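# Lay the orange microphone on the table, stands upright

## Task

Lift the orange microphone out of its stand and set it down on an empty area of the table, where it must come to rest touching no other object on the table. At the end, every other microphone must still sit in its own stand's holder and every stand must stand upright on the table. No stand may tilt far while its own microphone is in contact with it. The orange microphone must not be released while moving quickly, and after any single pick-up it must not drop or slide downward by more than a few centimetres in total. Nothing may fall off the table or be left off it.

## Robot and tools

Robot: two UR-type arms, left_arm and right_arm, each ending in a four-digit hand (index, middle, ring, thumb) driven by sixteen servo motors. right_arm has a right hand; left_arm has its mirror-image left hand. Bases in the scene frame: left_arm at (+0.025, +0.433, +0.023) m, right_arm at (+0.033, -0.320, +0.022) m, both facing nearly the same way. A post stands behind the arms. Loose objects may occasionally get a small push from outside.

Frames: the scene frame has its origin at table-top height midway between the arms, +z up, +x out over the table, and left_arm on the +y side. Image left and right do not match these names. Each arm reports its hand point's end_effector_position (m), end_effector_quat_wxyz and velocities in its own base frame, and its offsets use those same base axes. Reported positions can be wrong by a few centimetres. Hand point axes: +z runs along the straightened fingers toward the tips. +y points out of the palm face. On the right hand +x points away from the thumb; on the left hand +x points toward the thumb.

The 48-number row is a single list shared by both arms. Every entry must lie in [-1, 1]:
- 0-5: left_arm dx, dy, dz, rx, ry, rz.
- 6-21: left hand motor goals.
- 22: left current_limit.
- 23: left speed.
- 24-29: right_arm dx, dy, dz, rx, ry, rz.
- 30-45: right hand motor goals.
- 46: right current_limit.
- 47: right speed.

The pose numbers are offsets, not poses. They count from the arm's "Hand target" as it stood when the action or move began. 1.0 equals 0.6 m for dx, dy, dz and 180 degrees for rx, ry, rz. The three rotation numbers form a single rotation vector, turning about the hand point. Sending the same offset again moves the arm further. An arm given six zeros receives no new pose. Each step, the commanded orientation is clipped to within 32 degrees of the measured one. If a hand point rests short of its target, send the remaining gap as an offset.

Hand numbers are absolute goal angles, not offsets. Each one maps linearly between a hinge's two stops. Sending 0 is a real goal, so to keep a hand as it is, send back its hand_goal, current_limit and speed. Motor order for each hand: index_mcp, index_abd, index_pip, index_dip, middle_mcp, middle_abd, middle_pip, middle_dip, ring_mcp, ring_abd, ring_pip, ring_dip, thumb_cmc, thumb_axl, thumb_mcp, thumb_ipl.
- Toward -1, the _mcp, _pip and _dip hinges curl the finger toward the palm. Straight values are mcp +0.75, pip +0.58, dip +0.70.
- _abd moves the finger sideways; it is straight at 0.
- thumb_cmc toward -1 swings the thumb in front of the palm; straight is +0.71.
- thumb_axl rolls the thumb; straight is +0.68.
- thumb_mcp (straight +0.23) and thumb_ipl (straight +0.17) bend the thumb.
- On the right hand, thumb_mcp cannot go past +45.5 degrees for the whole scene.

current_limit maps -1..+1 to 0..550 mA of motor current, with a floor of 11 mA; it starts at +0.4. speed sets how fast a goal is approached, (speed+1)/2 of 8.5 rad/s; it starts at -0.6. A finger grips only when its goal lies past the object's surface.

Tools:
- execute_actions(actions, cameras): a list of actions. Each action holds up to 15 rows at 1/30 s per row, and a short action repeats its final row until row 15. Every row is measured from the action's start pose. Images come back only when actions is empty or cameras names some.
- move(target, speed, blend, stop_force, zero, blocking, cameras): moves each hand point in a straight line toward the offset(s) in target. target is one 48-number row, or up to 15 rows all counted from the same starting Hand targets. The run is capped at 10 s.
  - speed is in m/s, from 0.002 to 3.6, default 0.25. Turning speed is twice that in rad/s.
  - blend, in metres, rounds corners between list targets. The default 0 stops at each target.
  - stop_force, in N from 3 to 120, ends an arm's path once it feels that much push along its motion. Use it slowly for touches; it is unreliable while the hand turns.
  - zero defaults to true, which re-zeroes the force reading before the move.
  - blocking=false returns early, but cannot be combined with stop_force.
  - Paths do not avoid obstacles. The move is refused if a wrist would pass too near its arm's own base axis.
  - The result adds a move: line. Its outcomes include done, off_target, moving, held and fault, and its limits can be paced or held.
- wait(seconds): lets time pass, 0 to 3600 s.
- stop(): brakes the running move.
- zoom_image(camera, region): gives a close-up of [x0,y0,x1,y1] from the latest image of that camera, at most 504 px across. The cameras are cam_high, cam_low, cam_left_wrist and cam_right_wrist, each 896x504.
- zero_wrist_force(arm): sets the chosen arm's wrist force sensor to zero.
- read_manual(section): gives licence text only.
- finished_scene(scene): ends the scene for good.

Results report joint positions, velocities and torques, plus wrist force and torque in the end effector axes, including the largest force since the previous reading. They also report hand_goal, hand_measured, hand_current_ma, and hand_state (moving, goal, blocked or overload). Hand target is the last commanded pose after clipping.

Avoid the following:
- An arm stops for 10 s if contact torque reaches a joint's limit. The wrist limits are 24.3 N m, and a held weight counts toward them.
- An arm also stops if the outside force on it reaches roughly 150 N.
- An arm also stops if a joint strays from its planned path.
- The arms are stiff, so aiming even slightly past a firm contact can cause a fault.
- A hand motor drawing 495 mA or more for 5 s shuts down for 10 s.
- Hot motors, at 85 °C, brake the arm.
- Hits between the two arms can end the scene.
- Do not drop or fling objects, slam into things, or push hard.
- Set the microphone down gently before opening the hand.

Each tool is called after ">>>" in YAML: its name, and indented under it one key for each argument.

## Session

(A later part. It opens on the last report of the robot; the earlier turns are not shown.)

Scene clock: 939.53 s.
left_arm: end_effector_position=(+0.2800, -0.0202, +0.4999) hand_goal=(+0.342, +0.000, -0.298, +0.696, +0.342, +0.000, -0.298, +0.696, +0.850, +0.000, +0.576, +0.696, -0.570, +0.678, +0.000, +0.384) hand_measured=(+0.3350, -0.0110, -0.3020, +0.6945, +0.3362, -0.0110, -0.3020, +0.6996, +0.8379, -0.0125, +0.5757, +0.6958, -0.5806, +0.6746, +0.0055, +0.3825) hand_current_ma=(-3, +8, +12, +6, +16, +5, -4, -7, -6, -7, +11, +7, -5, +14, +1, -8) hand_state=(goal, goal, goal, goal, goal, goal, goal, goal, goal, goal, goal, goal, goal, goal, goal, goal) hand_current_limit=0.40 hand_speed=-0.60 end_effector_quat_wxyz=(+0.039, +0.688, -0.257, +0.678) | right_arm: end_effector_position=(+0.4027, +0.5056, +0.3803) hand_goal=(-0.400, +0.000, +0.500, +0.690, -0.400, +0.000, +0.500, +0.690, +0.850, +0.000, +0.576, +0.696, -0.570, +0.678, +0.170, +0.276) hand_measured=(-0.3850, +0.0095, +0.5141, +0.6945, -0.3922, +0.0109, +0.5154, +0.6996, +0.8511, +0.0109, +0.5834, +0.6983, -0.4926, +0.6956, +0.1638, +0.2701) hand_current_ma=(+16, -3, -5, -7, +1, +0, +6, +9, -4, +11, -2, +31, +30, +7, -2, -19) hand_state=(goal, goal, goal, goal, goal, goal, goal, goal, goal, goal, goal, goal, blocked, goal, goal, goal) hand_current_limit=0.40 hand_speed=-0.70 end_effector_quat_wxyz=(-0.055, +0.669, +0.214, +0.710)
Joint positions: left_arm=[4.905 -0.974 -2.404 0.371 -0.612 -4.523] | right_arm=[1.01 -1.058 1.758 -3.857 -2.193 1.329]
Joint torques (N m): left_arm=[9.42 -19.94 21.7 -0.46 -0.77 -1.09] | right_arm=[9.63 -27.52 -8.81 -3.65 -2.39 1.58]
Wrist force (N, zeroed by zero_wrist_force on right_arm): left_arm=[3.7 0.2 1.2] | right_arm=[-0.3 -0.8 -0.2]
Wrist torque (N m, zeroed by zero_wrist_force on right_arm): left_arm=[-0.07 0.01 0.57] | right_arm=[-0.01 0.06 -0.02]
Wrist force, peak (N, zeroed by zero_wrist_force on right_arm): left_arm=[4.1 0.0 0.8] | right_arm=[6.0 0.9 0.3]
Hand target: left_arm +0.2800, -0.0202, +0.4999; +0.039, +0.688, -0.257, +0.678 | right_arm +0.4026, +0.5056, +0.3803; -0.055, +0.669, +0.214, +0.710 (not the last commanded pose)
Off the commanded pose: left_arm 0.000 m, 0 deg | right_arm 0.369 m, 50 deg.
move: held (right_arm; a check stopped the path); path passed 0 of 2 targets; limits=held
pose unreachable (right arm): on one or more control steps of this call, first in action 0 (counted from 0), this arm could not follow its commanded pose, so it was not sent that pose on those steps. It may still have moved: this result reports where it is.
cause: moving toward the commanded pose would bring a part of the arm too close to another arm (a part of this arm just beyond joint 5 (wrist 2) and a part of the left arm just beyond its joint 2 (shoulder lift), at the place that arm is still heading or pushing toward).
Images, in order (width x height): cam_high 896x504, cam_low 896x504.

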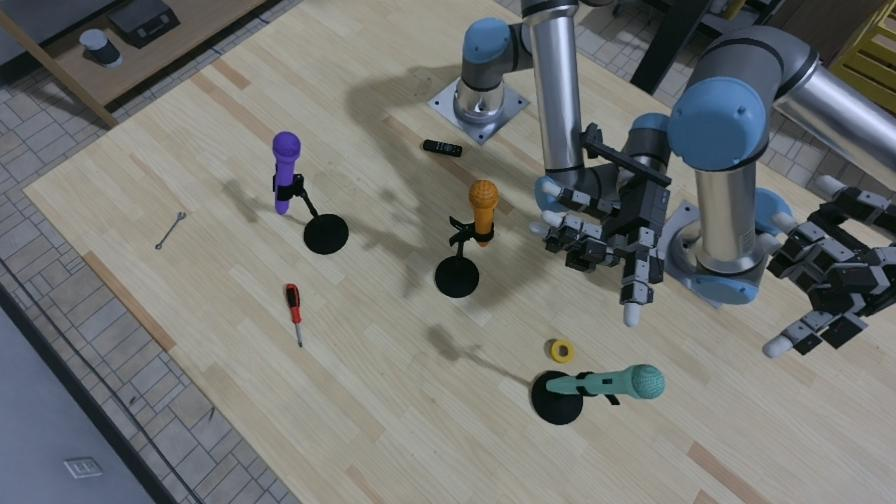

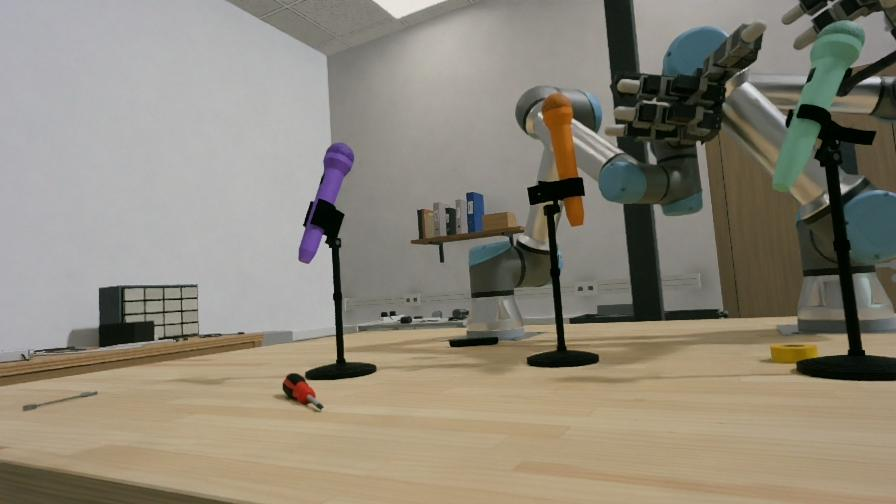

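>>> move:
  target:
    - [0,0,0,0,0,0, 0.342,0,-0.298,0.696,0.342,0,-0.298,0.696,0.85,0,0.576,0.696,-0.57,0.678,0.0,0.384,0.4,-0.6, 0.08,-0.06,0.05,0,0,0, -0.40,0,0.50,0.69,-0.40,0,0.50,0.69,0.85,0,0.576,0.696,-0.571,0.678,0.169,0.276,0.4,-0.7]
    - [0,0,0,0,0,0, 0.342,0,-0.298,0.696,0.342,0,-0.298,0.696,0.85,0,0.576,0.696,-0.57,0.678,0.0,0.384,0.4,-0.6, 0.10,-0.08,0.32,0,0,0, -0.40,0,0.50,0.69,-0.40,0,0.50,0.69,0.85,0,0.576,0.696,-0.571,0.678,0.169,0.276,0.4,-0.7]
    - [0,0,0,0,0,0, 0.342,0,-0.298,0.696,0.342,0,-0.298,0.696,0.85,0,0.576,0.696,-0.57,0.678,0.0,0.384,0.4,-0.6, 0.0957,-0.426,0.434,0.0591,0.2688,0.0190, -0.40,0,0.50,0.69,-0.40,0,0.50,0.69,0.85,0,0.576,0.696,-0.571,0.678,0.169,0.276,0.4,-0.7]
  speed: 0.18
  blend: [0.02,0.05, 0]
  cameras: ["cam_low","cam_high"]

Scene clock: 948.77 s.
left_arm: end_effector_position=(+0.2800, -0.0202, +0.4999) hand_goal=(+0.342, +0.000, -0.298, +0.696, +0.342, +0.000, -0.298, +0.696, +0.850, +0.000, +0.576, +0.696, -0.570, +0.678, +0.000, +0.384) hand_measured=(+0.3374, -0.0125, -0.3020, +0.6945, +0.3374, -0.0110, -0.3020, +0.6996, +0.8379, -0.0125, +0.5770, +0.6958, -0.5806, +0.6767, +0.0055, +0.3825) hand_current_ma=(-12, +6, +5, +5, +5, +9, +2, +6, -14, -5, -7, -4, -10, +11, +14, -3) hand_state=(goal, goal, goal, goal, goal, goal, goal, goal, goal, goal, goal, goal, goal, goal, goal, goal) hand_current_limit=0.40 hand_speed=-0.60 end_effector_quat_wxyz=(+0.039, +0.688, -0.257, +0.678) | right_arm: end_effector_position=(+0.4601, +0.2500, +0.6407) hand_goal=(-0.400, +0.000, +0.500, +0.690, -0.400, +0.000, +0.500, +0.690, +0.850, +0.000, +0.576, +0.696, -0.570, +0.678, +0.170, +0.276) hand_measured=(-0.3838, +0.0095, +0.5141, +0.6945, -0.3874, +0.0109, +0.5167, +0.6996, +0.8415, +0.0124, +0.5770, +0.6983, -0.4926, +0.6956, +0.1609, +0.2662) hand_current_ma=(+14, +0, -15, +9, -8, +3, +15, +16, +8, -5, +11, -10, +30, +16, -15, -9) hand_state=(goal, goal, goal, goal, goal, goal, goal, goal, goal, goal, goal, goal, blocked, goal, goal, goal) hand_current_limit=0.40 hand_speed=-0.70 end_effector_quat_wxyz=(-0.219, +0.886, +0.127, +0.388)
Joint positions: left_arm=[4.905 -0.974 -2.404 0.371 -0.612 -4.523] | right_arm=[0.251 -1.759 1.329 -2.023 -1.252 1.688]
Joint torques (N m): left_arm=[9.48 -20.48 21.99 -0.46 -0.71 -1.08] | right_arm=[-9.82 -2.53 -30.45 -0.82 2.15 -2.5]
Wrist force (N, zeroed by zero_wrist_force on right_arm): left_arm=[3.2 0.0 0.7] | right_arm=[-0.6 -0.5 -0.4]
Wrist torque (N m, zeroed by zero_wrist_force on right_arm): left_arm=[-0.06 0.05 0.55] | right_arm=[0.08 -0.01 0.03]
Wrist force, peak (N, zeroed by zero_wrist_force on right_arm): left_arm=[3.8 -0.1 1.3] | right_arm=[-0.1 -2.3 -0.3]
Hand target: left_arm +0.2800, -0.0202, +0.4999; +0.039, +0.688, -0.257, +0.678 | right_arm +0.4601, +0.2500, +0.6407; -0.219, +0.886, +0.127, +0.388
Off the commanded pose: left_arm 0.000 m, 0 deg | right_arm 0.000 m, 0 deg.
move: done
Images, in order (width x height): cam_high 896x504, cam_low 896x504.

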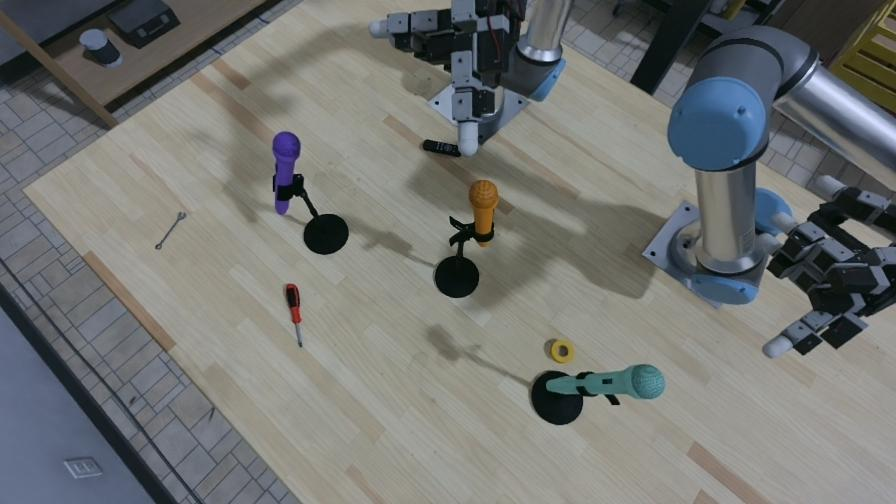

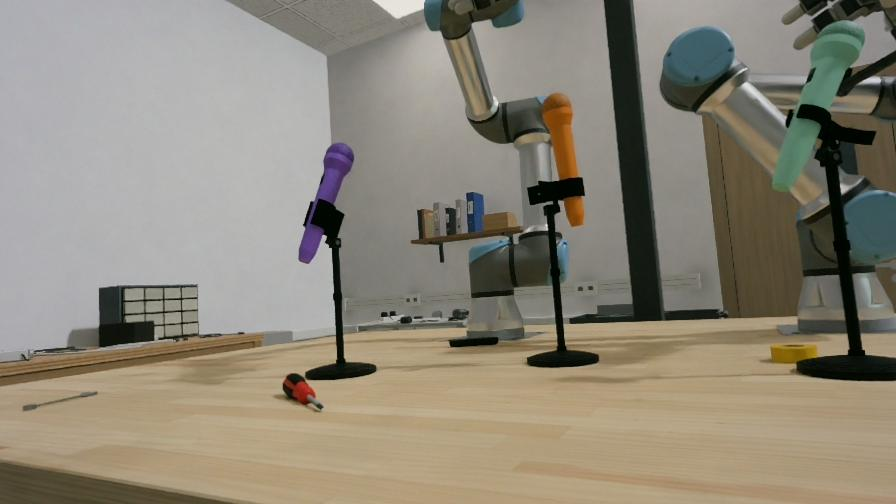

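>>> move:
  target:
    - [0,0,0,0,0,0, 0.342,0,-0.298,0.696,0.342,0,-0.298,0.696,0.85,0,0.576,0.696,-0.57,0.678,0.0,0.384,0.4,-0.6, 0.0082,-0.1283,-0.15,0.0591,0.2688,0.0190, -0.40,0,0.50,0.69,-0.40,0,0.50,0.69,0.85,0,0.576,0.696,-0.571,0.678,0.169,0.276,0.4,-0.7]
    - [0,0,0,0,0,0, 0.342,0,-0.298,0.696,0.342,0,-0.298,0.696,0.85,0,0.576,0.696,-0.57,0.678,0.0,0.384,0.4,-0.6, 0.0082,-0.1283,-0.271,0.0591,0.2688,0.0190, 0.476,0.13,0.576,0.696,0.476,-0.13,0.576,0.696,0.85,-0.13,-0.6,0.2,-0.571,0.678,0.169,0.276,0.4,-0.6]
  speed: 0.18
  blend: [0.03, 0]
  cameras: ["all"]

Scene clock: 957.10 s.
left_arm: end_effector_position=(+0.2800, -0.0202, +0.4999) hand_goal=(+0.342, +0.000, -0.298, +0.696, +0.342, +0.000, -0.298, +0.696, +0.850, +0.000, +0.576, +0.696, -0.570, +0.678, +0.000, +0.384) hand_measured=(+0.3362, -0.0110, -0.3007, +0.6945, +0.3374, -0.0110, -0.3033, +0.6983, +0.8379, -0.0110, +0.5770, +0.6945, -0.5806, +0.6756, +0.0045, +0.3825) hand_current_ma=(-15, +8, +5, -5, +18, +2, -12, -8, -9, -12, +5, -8, -2, -1, +5, -8) hand_state=(goal, goal, goal, goal, goal, goal, goal, goal, goal, goal, goal, goal, goal, goal, goal, goal) hand_current_limit=0.40 hand_speed=-0.60 end_effector_quat_wxyz=(+0.039, +0.688, -0.257, +0.678) | right_arm: end_effector_position=(+0.4650, +0.1730, +0.4781) hand_goal=(+0.476, +0.130, +0.576, +0.696, +0.476, -0.130, +0.576, +0.696, +0.850, -0.130, -0.600, +0.200, -0.570, +0.678, +0.170, +0.276) hand_measured=(+0.4423, +0.1076, +0.5629, +0.6907, +0.4351, -0.1048, +0.5629, +0.6996, +0.8198, -0.1048, -0.5766, +0.2091, -0.5567, +0.6925, +0.1609, +0.2672) hand_current_ma=(-25, +20, -1, +5, -42, +19, -7, +3, -21, +6, -1, +7, +11, -10, -2, +0) hand_state=(blocked, blocked, goal, goal, blocked, blocked, goal, goal, blocked, blocked, blocked, goal, goal, goal, goal, goal) hand_current_limit=0.40 hand_speed=-0.60 end_effector_quat_wxyz=(-0.341, +0.940, +0.017, -0.005)
Joint positions: left_arm=[4.905 -0.974 -2.404 0.371 -0.612 -4.523] | right_arm=[-0.086 -1.543 1.202 -1.13 -0.88 1.413]
Joint torques (N m): left_arm=[9.19 -20.28 21.41 -0.64 -0.62 -0.96] | right_arm=[-7.86 -32.86 -14.35 -4.55 2.69 1.83]
Wrist force (N, zeroed by zero_wrist_force on right_arm): left_arm=[3.4 0.0 1.2] | right_arm=[-1.8 -0.1 -1.3]
Wrist torque (N m, zeroed by zero_wrist_force on right_arm): left_arm=[-0.10 0.03 0.56] | right_arm=[0.15 0.19 -0.19]
Wrist force, peak (N, zeroed by zero_wrist_force on right_arm): left_arm=[3.8 0.4 1.2] | right_arm=[-1.8 -0.5 -1.3]
Hand target: left_arm +0.2800, -0.0202, +0.4999; +0.039, +0.688, -0.257, +0.678 | right_arm +0.4650, +0.1730, +0.4781; -0.341, +0.940, +0.017, -0.005
Off the commanded pose: left_arm 0.000 m, 0 deg | right_arm 0.000 m, 0 deg.
move: done

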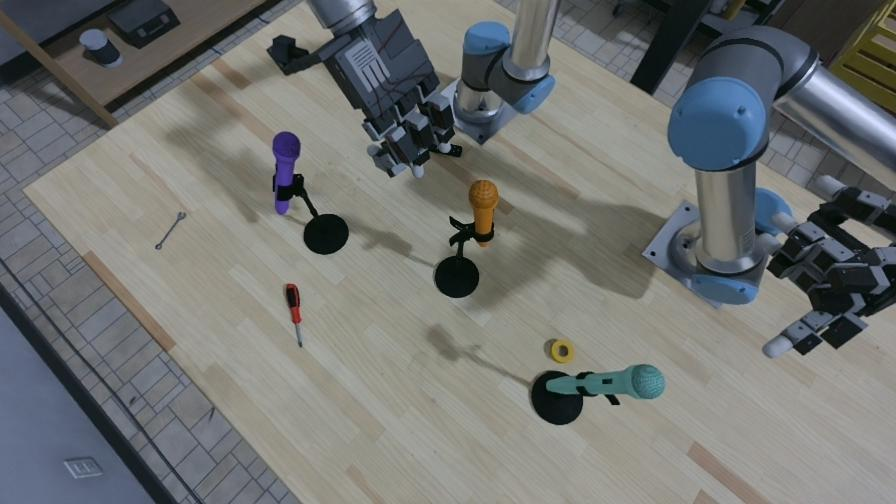

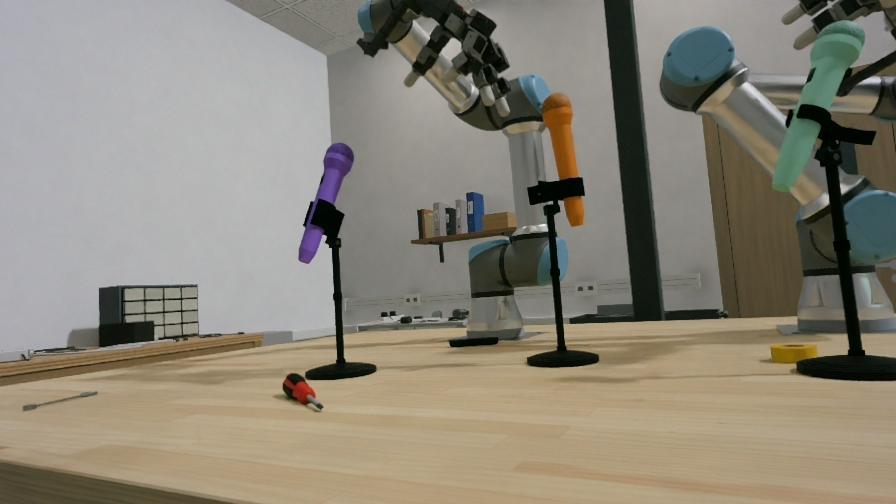

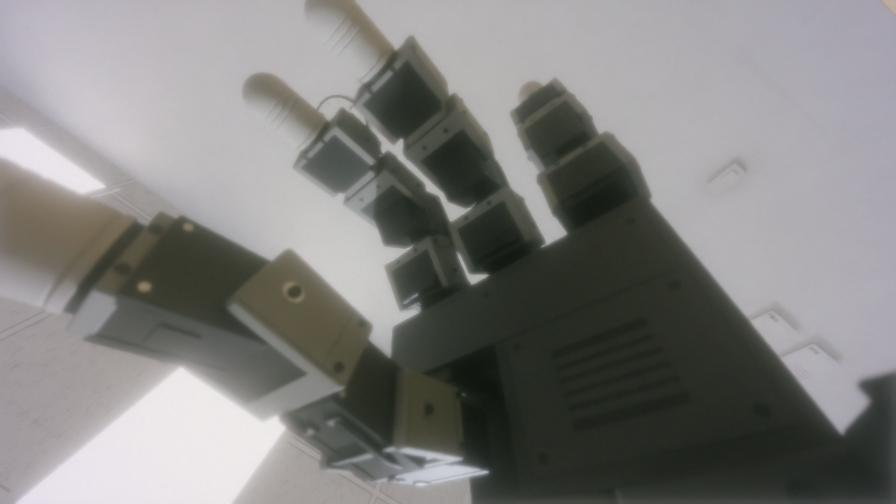

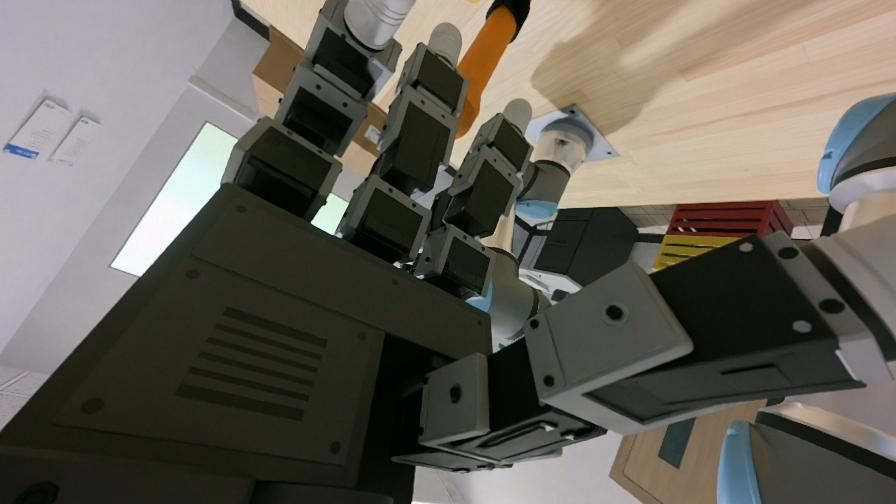

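>>> wait:
  seconds: 0.3
  cameras: ["cam_high","cam_low","cam_right_wrist"]

Scene clock: 958.87 s.
left_arm: end_effector_position=(+0.2800, -0.0202, +0.4999) hand_goal=(+0.342, +0.000, -0.298, +0.696, +0.342, +0.000, -0.298, +0.696, +0.850, +0.000, +0.576, +0.696, -0.570, +0.678, +0.000, +0.384) hand_measured=(+0.3362, -0.0125, -0.3033, +0.6945, +0.3362, -0.0110, -0.3033, +0.6996, +0.8379, -0.0110, +0.5757, +0.6958, -0.5806, +0.6746, +0.0055, +0.3825) hand_current_ma=(-17, +14, +5, +17, +5, -20, -6, +0, -13, -13, +1, +10, +3, +12, +8, +1) hand_state=(goal, goal, goal, goal, goal, goal, goal, goal, goal, goal, goal, goal, goal, goal, goal, goal) hand_current_limit=0.40 hand_speed=-0.60 end_effector_quat_wxyz=(+0.039, +0.688, -0.257, +0.678) | right_arm: end_effector_position=(+0.4650, +0.1730, +0.4781) hand_goal=(+0.476, +0.130, +0.576, +0.696, +0.476, -0.130, +0.576, +0.696, +0.850, -0.130, -0.600, +0.200, -0.570, +0.678, +0.170, +0.276) hand_measured=(+0.4411, +0.1076, +0.5641, +0.6907, +0.4351, -0.1048, +0.5641, +0.6996, +0.8198, -0.1048, -0.5779, +0.2091, -0.5567, +0.6935, +0.1599, +0.2672) hand_current_ma=(-19, -3, -24, +0, -26, -15, -6, +14, -13, -20, +11, +13, +0, -6, -4, -16) hand_state=(blocked, blocked, goal, goal, blocked, blocked, goal, goal, blocked, blocked, blocked, goal, goal, goal, goal, goal) hand_current_limit=0.40 hand_speed=-0.60 end_effector_quat_wxyz=(-0.341, +0.940, +0.017, -0.005)
Joint positions: left_arm=[4.905 -0.974 -2.404 0.371 -0.612 -4.523] | right_arm=[-0.086 -1.543 1.202 -1.13 -0.88 1.413]
Joint torques (N m): left_arm=[9.98 -20.21 21.59 -0.57 -0.61 -0.94] | right_arm=[-6.56 -32.47 -14.71 -4.27 2.24 1.76]
Wrist force (N, zeroed by zero_wrist_force on right_arm): left_arm=[3.5 0.3 1.0] | right_arm=[-1.4 -0.2 -1.5]
Wrist torque (N m, zeroed by zero_wrist_force on right_arm): left_arm=[-0.04 0.02 0.56] | right_arm=[0.14 0.14 -0.16]
Wrist force, peak (N, zeroed by zero_wrist_force on right_arm): left_arm=[3.7 -0.2 1.3] | right_arm=[-1.8 -0.1 -1.6]
Hand target: left_arm +0.2800, -0.0202, +0.4999; +0.039, +0.688, -0.257, +0.678 | right_arm +0.4650, +0.1730, +0.4781; -0.341, +0.940, +0.017, -0.005
Off the commanded pose: left_arm 0.000 m, 0 deg | right_arm 0.000 m, 0 deg.
wait: 0.30 s; at rest from the start

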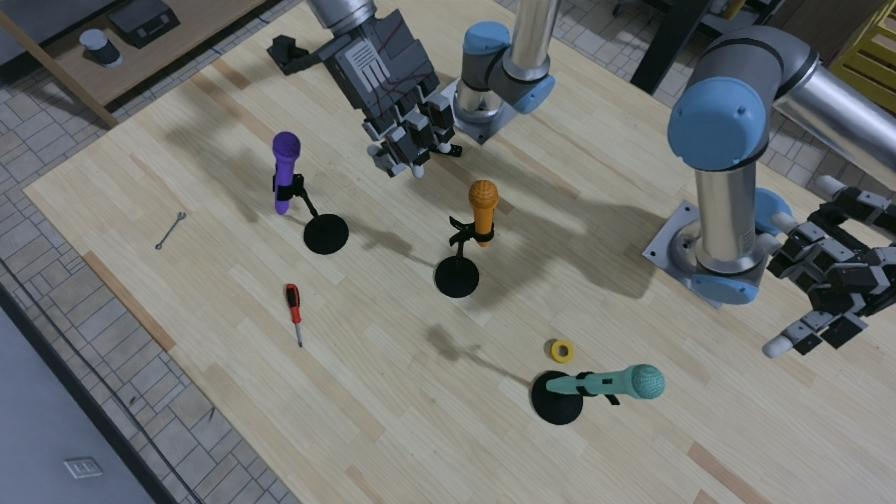

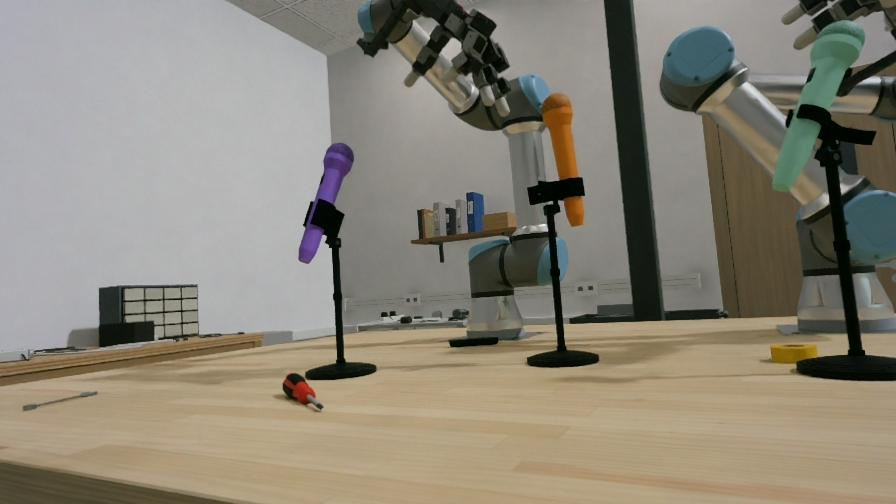

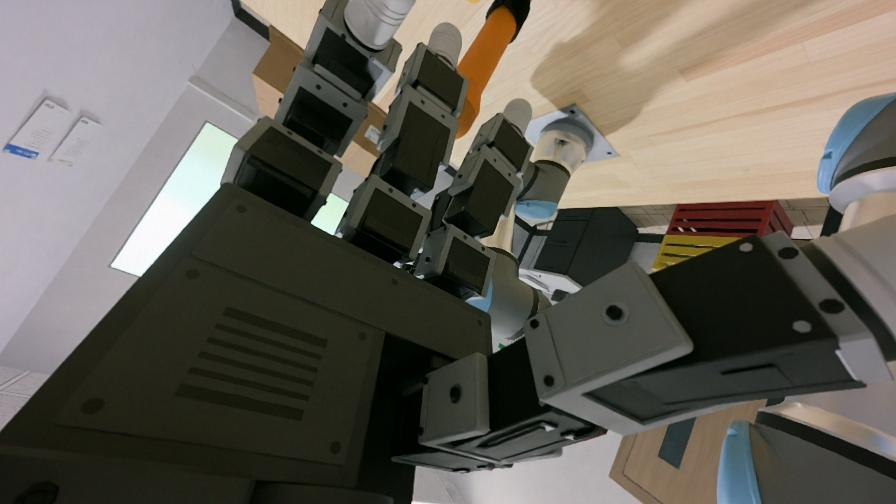

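>>> move:
  target:
    - [0,0,0,0,0,0, 0.342,0,-0.298,0.696,0.342,0,-0.298,0.696,0.85,0,0.576,0.696,-0.57,0.678,0.0,0.384,0.4,-0.6, 0,0,0,0,0,0, 0.476,-0.12,0.576,0.696,-0.60,0,0.576,0.696,0.476,0.12,0.576,0.696,-0.571,0.678,0.169,0.276,0.4,-0.6]
    - [0,0,0,0,0,0, 0.342,0,-0.298,0.696,0.342,0,-0.298,0.696,0.85,0,0.576,0.696,-0.57,0.678,0.0,0.384,0.4,-0.6, -0.038,0.015,-0.0835,0,0,0, 0.476,-0.12,0.576,0.696,-0.60,0,0.576,0.696,0.476,0.12,0.576,0.696,-0.571,0.678,0.169,0.276,0.4,-0.6]
    - [0,0,0,0,0,0, 0.342,0,-0.298,0.696,0.342,0,-0.298,0.696,0.85,0,0.576,0.696,-0.57,0.678,0.0,0.384,0.4,-0.6, -0.038,0.015,-0.6168,0,0,0, 0.476,-0.12,0.576,0.696,-0.60,0,0.576,0.696,0.476,0.12,0.576,0.696,-0.571,0.678,0.169,0.276,0.4,-0.6]
  speed: 0.12
  blend: [0,0.02,0]
  cameras: ["cam_high","cam_low","cam_right_wrist"]

Scene clock: 996.93 s.
left_arm: end_effector_position=(+0.2800, -0.0202, +0.4999) hand_goal=(+0.342, +0.000, -0.298, +0.696, +0.342, +0.000, -0.298, +0.696, +0.850, +0.000, +0.576, +0.696, -0.570, +0.678, +0.000, +0.384) hand_measured=(+0.3374, -0.0125, -0.3020, +0.6932, +0.3386, -0.0110, -0.3020, +0.6996, +0.8379, -0.0110, +0.5770, +0.6971, -0.5806, +0.6756, +0.0055, +0.3825) hand_current_ma=(-20, +14, +1, +13, +12, -4, -7, +5, -16, -15, -1, +0, -21, +7, +13, +5) hand_state=(goal, goal, goal, goal, goal, goal, goal, goal, goal, goal, goal, goal, goal, goal, goal, goal) hand_current_limit=0.40 hand_speed=-0.60 end_effector_quat_wxyz=(+0.039, +0.688, -0.257, +0.678) | right_arm: end_effector_position=(+0.4422, +0.1821, +0.1080) hand_goal=(+0.476, -0.120, +0.576, +0.696, -0.600, +0.000, +0.576, +0.696, +0.476, +0.120, +0.576, +0.696, -0.570, +0.678, +0.170, +0.276) hand_measured=(+0.4423, -0.1019, +0.5641, +0.6907, -0.5297, -0.0198, +0.5705, +0.6996, +0.4628, +0.1003, +0.5552, +0.6894, -0.5680, +0.6935, +0.1609, +0.2662) hand_current_ma=(-5, +14, -15, -10, +29, -10, +9, +22, -9, -4, -9, -8, +4, +19, -10, +8) hand_state=(blocked, goal, goal, goal, blocked, goal, goal, goal, goal, blocked, blocked, goal, goal, goal, goal, goal) hand_current_limit=0.40 hand_speed=-0.60 end_effector_quat_wxyz=(-0.342, +0.940, +0.017, -0.005)
Joint positions: left_arm=[4.905 -0.974 -2.404 0.371 -0.612 -4.523] | right_arm=[-0.07 -1.458 2.109 -2.134 -0.878 1.433]
Joint torques (N m): left_arm=[9.54 -19.94 20.72 -0.6 -0.58 -0.7] | right_arm=[9.36 -12.6 -10.61 -4.77 -1.07 1.88]
Wrist force (N, zeroed by zero_wrist_force on right_arm): left_arm=[3.2 0.2 1.0] | right_arm=[-1.7 0.0 -0.6]
Wrist torque (N m, zeroed by zero_wrist_force on right_arm): left_arm=[-0.07 0.04 0.55] | right_arm=[0.15 0.16 -0.18]
Wrist force, peak (N, zeroed by zero_wrist_force on right_arm): left_arm=[3.9 0.2 1.2] | right_arm=[-1.0 -0.7 -1.9]
Hand target: left_arm +0.2800, -0.0202, +0.4999; +0.039, +0.688, -0.257, +0.678 | right_arm +0.4422, +0.1820, +0.1080; -0.341, +0.940, +0.017, -0.005
Off the commanded pose: left_arm 0.000 m, 0 deg | right_arm 0.000 m, 0 deg.
move: done

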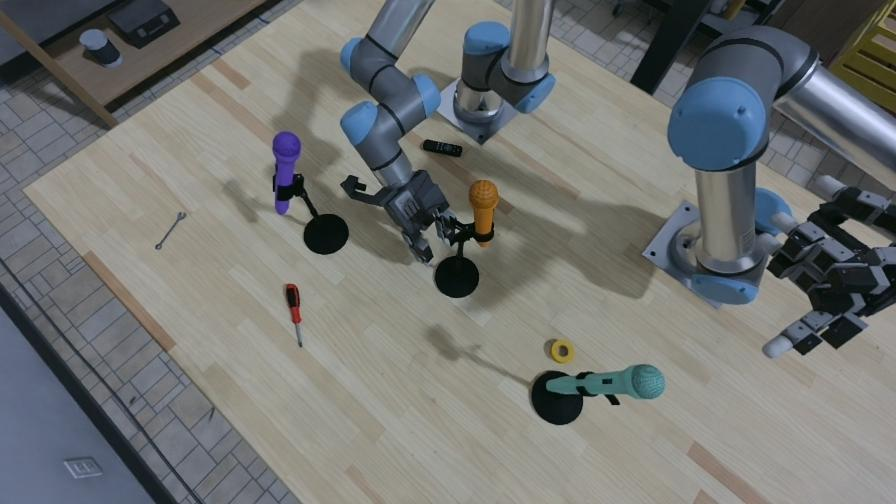

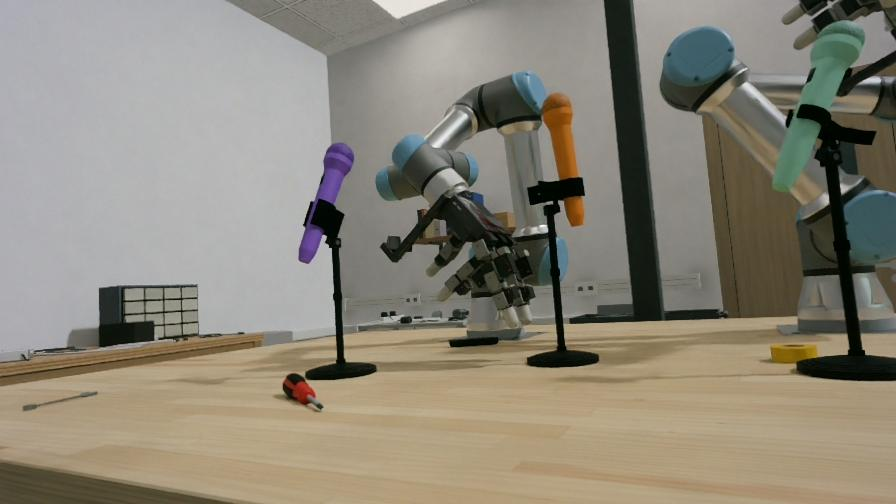

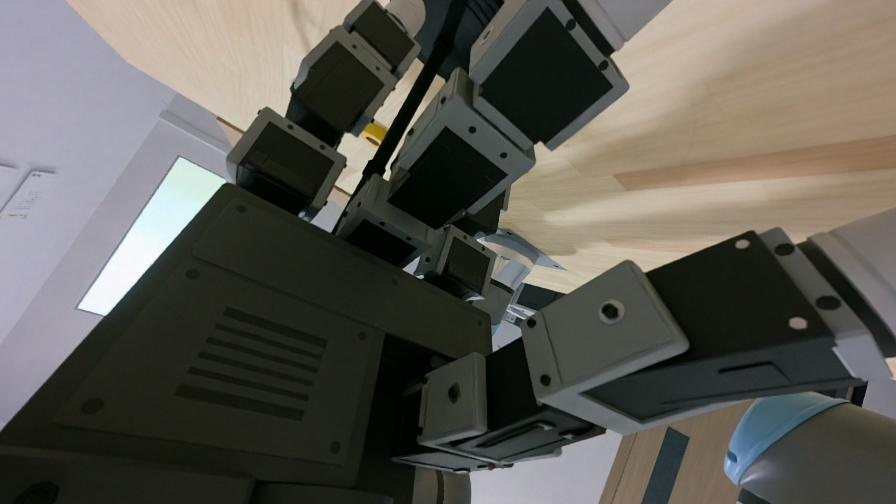

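>>> zoom_image:
  camera: "cam_high"
  region: [330, 140, 530, 340]

>>> zoom_image:
  camera: "cam_low"
  region: [370, 80, 650, 380]

Scaled by 2.520.

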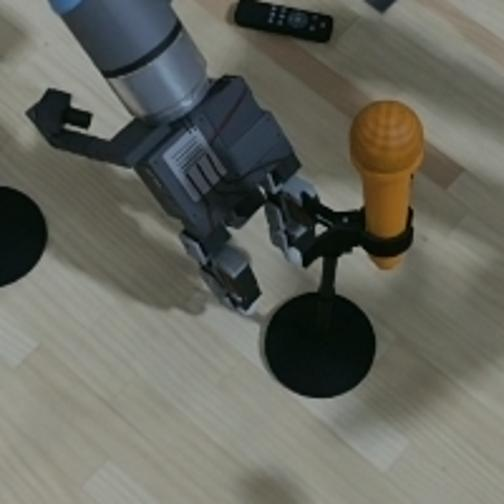

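Scaled by 1.680.

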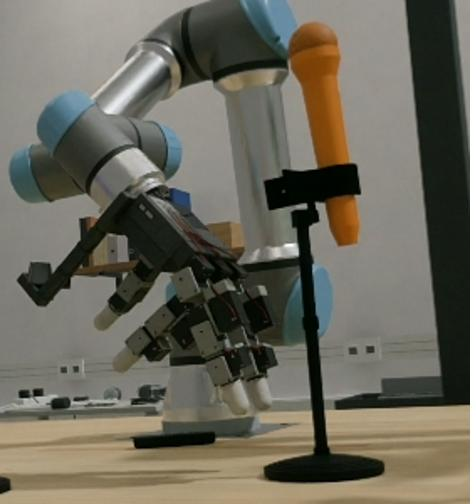

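>>> move:
  target: [0,0,0,0,0,0, 0.342,0,-0.298,0.696,0.342,0,-0.298,0.696,0.85,0,0.576,0.696,-0.57,0.678,0.0,0.384,0.4,-0.6, -0.0033,0.0867,-0.03,0,0,0, 0.476,-0.12,0.576,0.696,-0.60,0,0.576,0.696,0.476,0.12,0.576,0.696,-0.571,0.678,0.169,0.276,0.4,-0.6]
  speed: 0.04
  stop_force: 8
  cameras: ["cam_high","cam_low","cam_right_wrist"]

>>> zoom_image:
  camera: "cam_high"
  region: [330, 140, 530, 340]

>>> zoom_image:
  camera: "cam_low"
  region: [370, 80, 650, 380]

Scene clock: 1005.83 s.
left_arm: end_effector_position=(+0.2800, -0.0202, +0.4999) hand_goal=(+0.342, +0.000, -0.298, +0.696, +0.342, +0.000, -0.298, +0.696, +0.850, +0.000, +0.576, +0.696, -0.570, +0.678, +0.000, +0.384) hand_measured=(+0.3362, -0.0125, -0.3020, +0.6932, +0.3374, -0.0110, -0.3033, +0.6996, +0.8379, -0.0110, +0.5770, +0.6958, -0.5806, +0.6767, +0.0055, +0.3834) hand_current_ma=(-7, -3, +7, +13, +9, +3, -8, -3, -15, -10, -3, -5, +3, +11, +10, +4) hand_state=(goal, goal, goal, goal, goal, goal, goal, goal, goal, goal, goal, goal, goal, goal, goal, goal) hand_current_limit=0.40 hand_speed=-0.60 end_effector_quat_wxyz=(+0.039, +0.688, -0.257, +0.678) | right_arm: end_effector_position=(+0.4402, +0.2341, +0.0900) hand_goal=(+0.476, -0.120, +0.576, +0.696, -0.600, +0.000, +0.576, +0.696, +0.476, +0.120, +0.576, +0.696, -0.570, +0.678, +0.170, +0.276) hand_measured=(+0.4423, -0.1033, +0.5641, +0.6907, -0.5297, -0.0184, +0.5718, +0.7009, +0.4628, +0.0974, +0.5552, +0.6894, -0.5680, +0.6946, +0.1599, +0.2662) hand_current_ma=(-17, +3, -11, -21, +28, -11, -15, +2, -21, -17, -2, +0, +6, +16, +7, -19) hand_state=(blocked, goal, goal, goal, blocked, goal, goal, goal, goal, blocked, blocked, goal, goal, goal, goal, goal) hand_current_limit=0.40 hand_speed=-0.60 end_effector_quat_wxyz=(-0.341, +0.940, +0.017, -0.005)
Joint positions: left_arm=[4.905 -0.974 -2.404 0.371 -0.612 -4.523] | right_arm=[0.041 -1.386 2.111 -2.303 -0.874 1.578]
Joint torques (N m): left_arm=[10 -20.52 21.52 -0.71 -0.31 -0.7] | right_arm=[8.75 -14.47 -26.39 -4.89 -1.53 1.83]
Wrist force (N, zeroed by zero_wrist_force on right_arm): left_arm=[3.4 0.2 1.1] | right_arm=[-1.5 -0.5 -0.7]
Wrist torque (N m, zeroed by zero_wrist_force on right_arm): left_arm=[-0.07 0.03 0.56] | right_arm=[0.09 0.15 -0.17]
Wrist force, peak (N, zeroed by zero_wrist_force on right_arm): left_arm=[3.7 -0.2 1.6] | right_arm=[-1.6 -0.3 -1.6]
Hand target: left_arm +0.2800, -0.0202, +0.4999; +0.039, +0.688, -0.257, +0.678 | right_arm +0.4402, +0.2341, +0.0900; -0.341, +0.940, +0.017, -0.005
Off the commanded pose: left_arm 0.000 m, 0 deg | right_arm 0.000 m, 0 deg.
move: done

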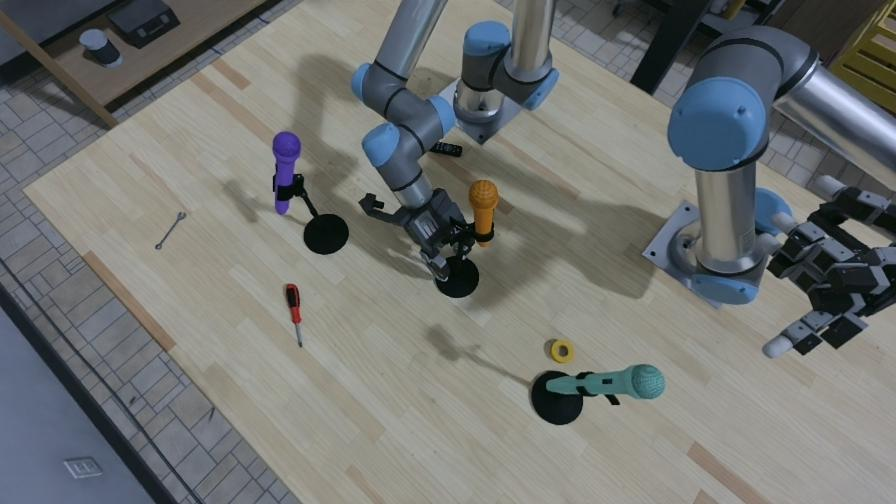

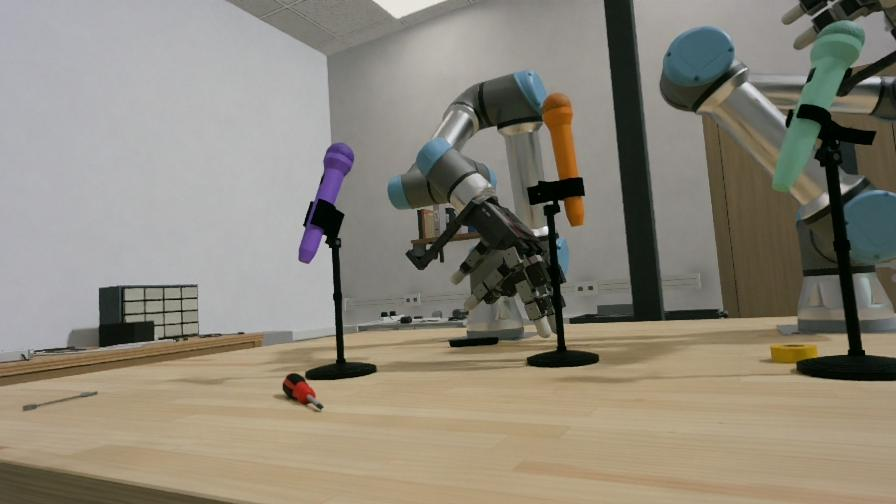

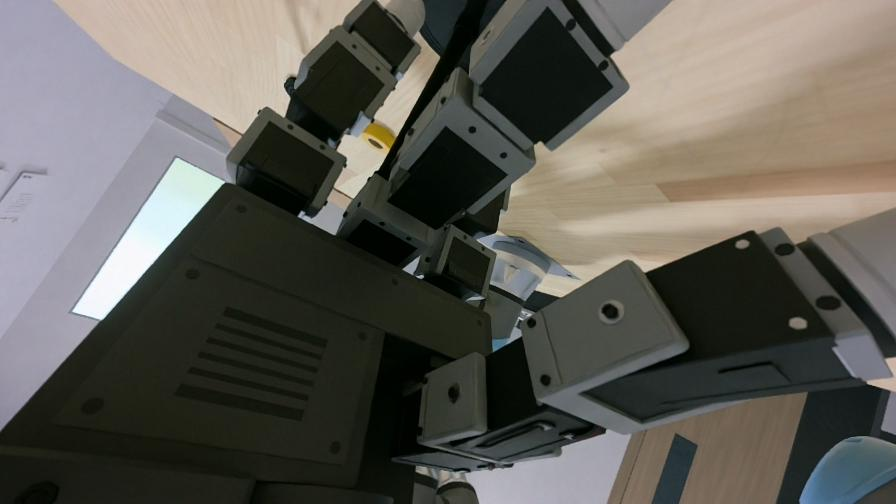

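Scaled by 2.520.

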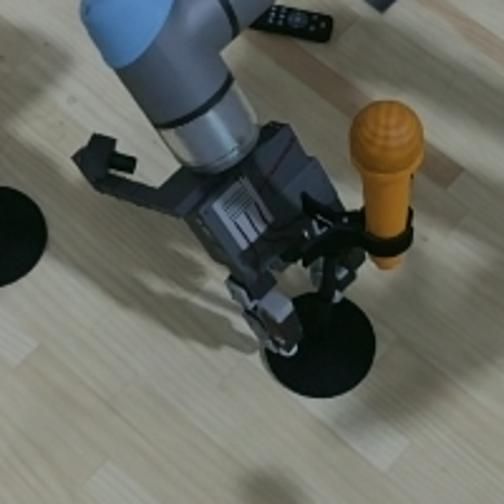

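Scaled by 1.680.

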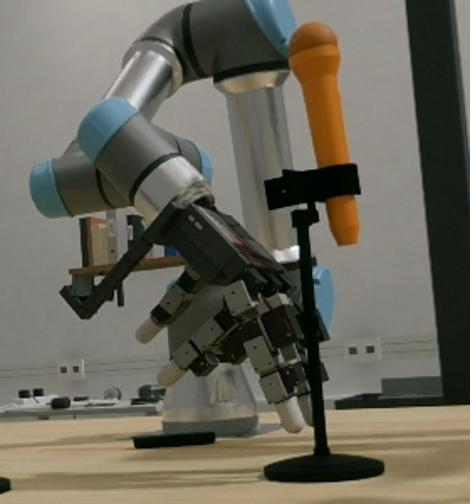

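>>> move:
  target: [0,0,0,0,0,0, 0.342,0,-0.298,0.696,0.342,0,-0.298,0.696,0.85,0,0.576,0.696,-0.57,0.678,0.0,0.384,0.4,-0.6, 0,0.006,-0.07,0,0,0, 0.476,-0.12,0.576,0.696,-0.60,0,0.576,0.696,0.476,0.12,0.576,0.696,-0.571,0.678,0.169,0.276,0.4,-0.6]
  speed: 0.012
  stop_force: 3
  cameras: ["cam_high","cam_low"]

>>> zoom_image:
  camera: "cam_high"
  region: [380, 190, 500, 310]

>>> zoom_image:
  camera: "cam_low"
  region: [430, 180, 630, 380]

Scene clock: 1014.27 s.
left_arm: end_effector_position=(+0.2800, -0.0202, +0.4999) hand_goal=(+0.342, +0.000, -0.298, +0.696, +0.342, +0.000, -0.298, +0.696, +0.850, +0.000, +0.576, +0.696, -0.570, +0.678, +0.000, +0.384) hand_measured=(+0.3362, -0.0125, -0.3033, +0.6932, +0.3374, -0.0110, -0.3033, +0.6996, +0.8379, -0.0110, +0.5770, +0.6971, -0.5806, +0.6756, +0.0055, +0.3815) hand_current_ma=(-18, -3, +1, +4, +13, -1, -18, +0, -1, -6, +2, -5, -11, +3, +0, -9) hand_state=(goal, goal, goal, goal, goal, goal, goal, goal, goal, goal, goal, goal, goal, goal, goal, goal) hand_current_limit=0.40 hand_speed=-0.60 end_effector_quat_wxyz=(+0.039, +0.688, -0.257, +0.678) | right_arm: end_effector_position=(+0.4402, +0.2364, +0.0627) hand_goal=(+0.476, -0.120, +0.576, +0.696, -0.600, +0.000, +0.576, +0.696, +0.476, +0.120, +0.576, +0.696, -0.570, +0.678, +0.170, +0.276) hand_measured=(+0.4447, -0.1033, +0.5641, +0.6856, -0.5297, -0.0198, +0.5718, +0.6996, +0.4628, +0.0988, +0.5552, +0.6894, -0.5680, +0.6935, +0.1609, +0.2662) hand_current_ma=(-27, +17, -13, +2, +39, -7, +4, +21, -18, +11, -15, +5, -4, +11, +1, -8) hand_state=(blocked, goal, goal, goal, blocked, goal, goal, goal, goal, blocked, blocked, goal, goal, goal, goal, goal) hand_current_limit=0.40 hand_speed=-0.60 end_effector_quat_wxyz=(-0.341, +0.940, +0.017, -0.005)
Joint positions: left_arm=[4.905 -0.974 -2.404 0.371 -0.612 -4.523] | right_arm=[0.046 -1.331 2.137 -2.387 -0.874 1.585]
Joint torques (N m): left_arm=[9.25 -19.99 21.29 -0.71 -0.43 -0.63] | right_arm=[-7.27 -35.73 -24.43 -0.45 -1.46 -2.58]
Wrist force (N, zeroed by zero_wrist_force on right_arm): left_arm=[3.4 0.2 0.7] | right_arm=[-1.8 -2.0 -4.4]
Wrist torque (N m, zeroed by zero_wrist_force on right_arm): left_arm=[-0.03 0.03 0.54] | right_arm=[0.29 0.08 -0.16]
Wrist force, peak (N, zeroed by zero_wrist_force on right_arm): left_arm=[3.8 0.4 1.1] | right_arm=[-3.2 -5.8 -11.6]
Hand target: left_arm +0.2800, -0.0202, +0.4999; +0.039, +0.688, -0.257, +0.678 | right_arm +0.4402, +0.2364, +0.0627; -0.341, +0.940, +0.017, -0.005 (not the last commanded pose)
Off the commanded pose: left_arm 0.000 m, 0 deg | right_arm 0.015 m, 0 deg.
move: contact (right_arm)

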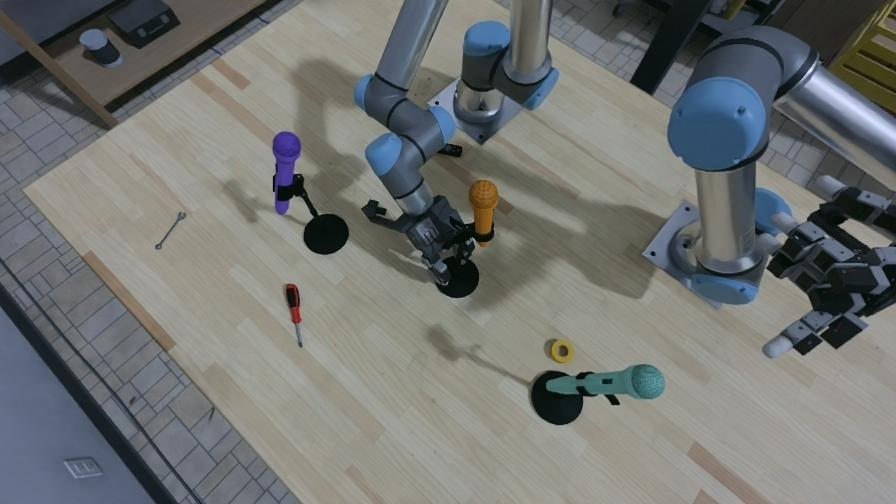

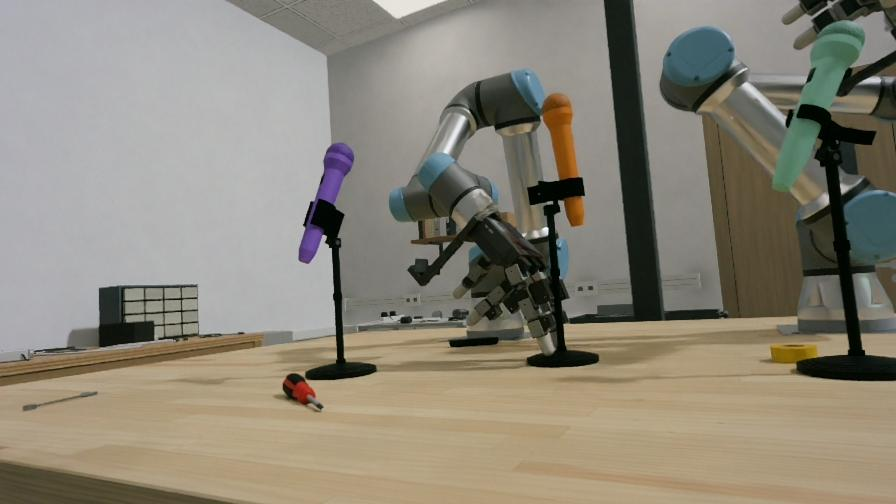

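Scaled by 4.200.

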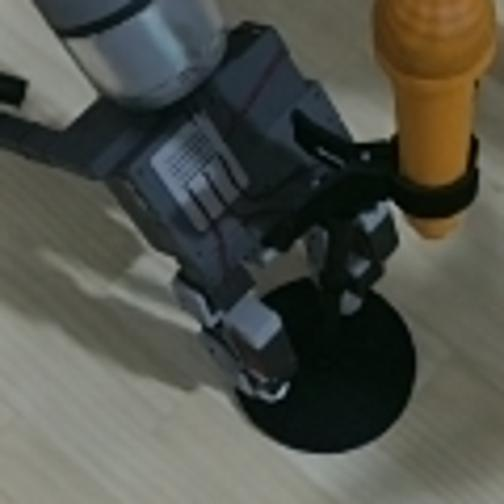

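Scaled by 2.520.

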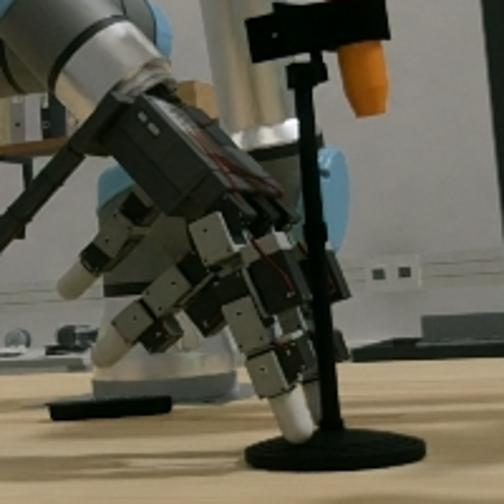

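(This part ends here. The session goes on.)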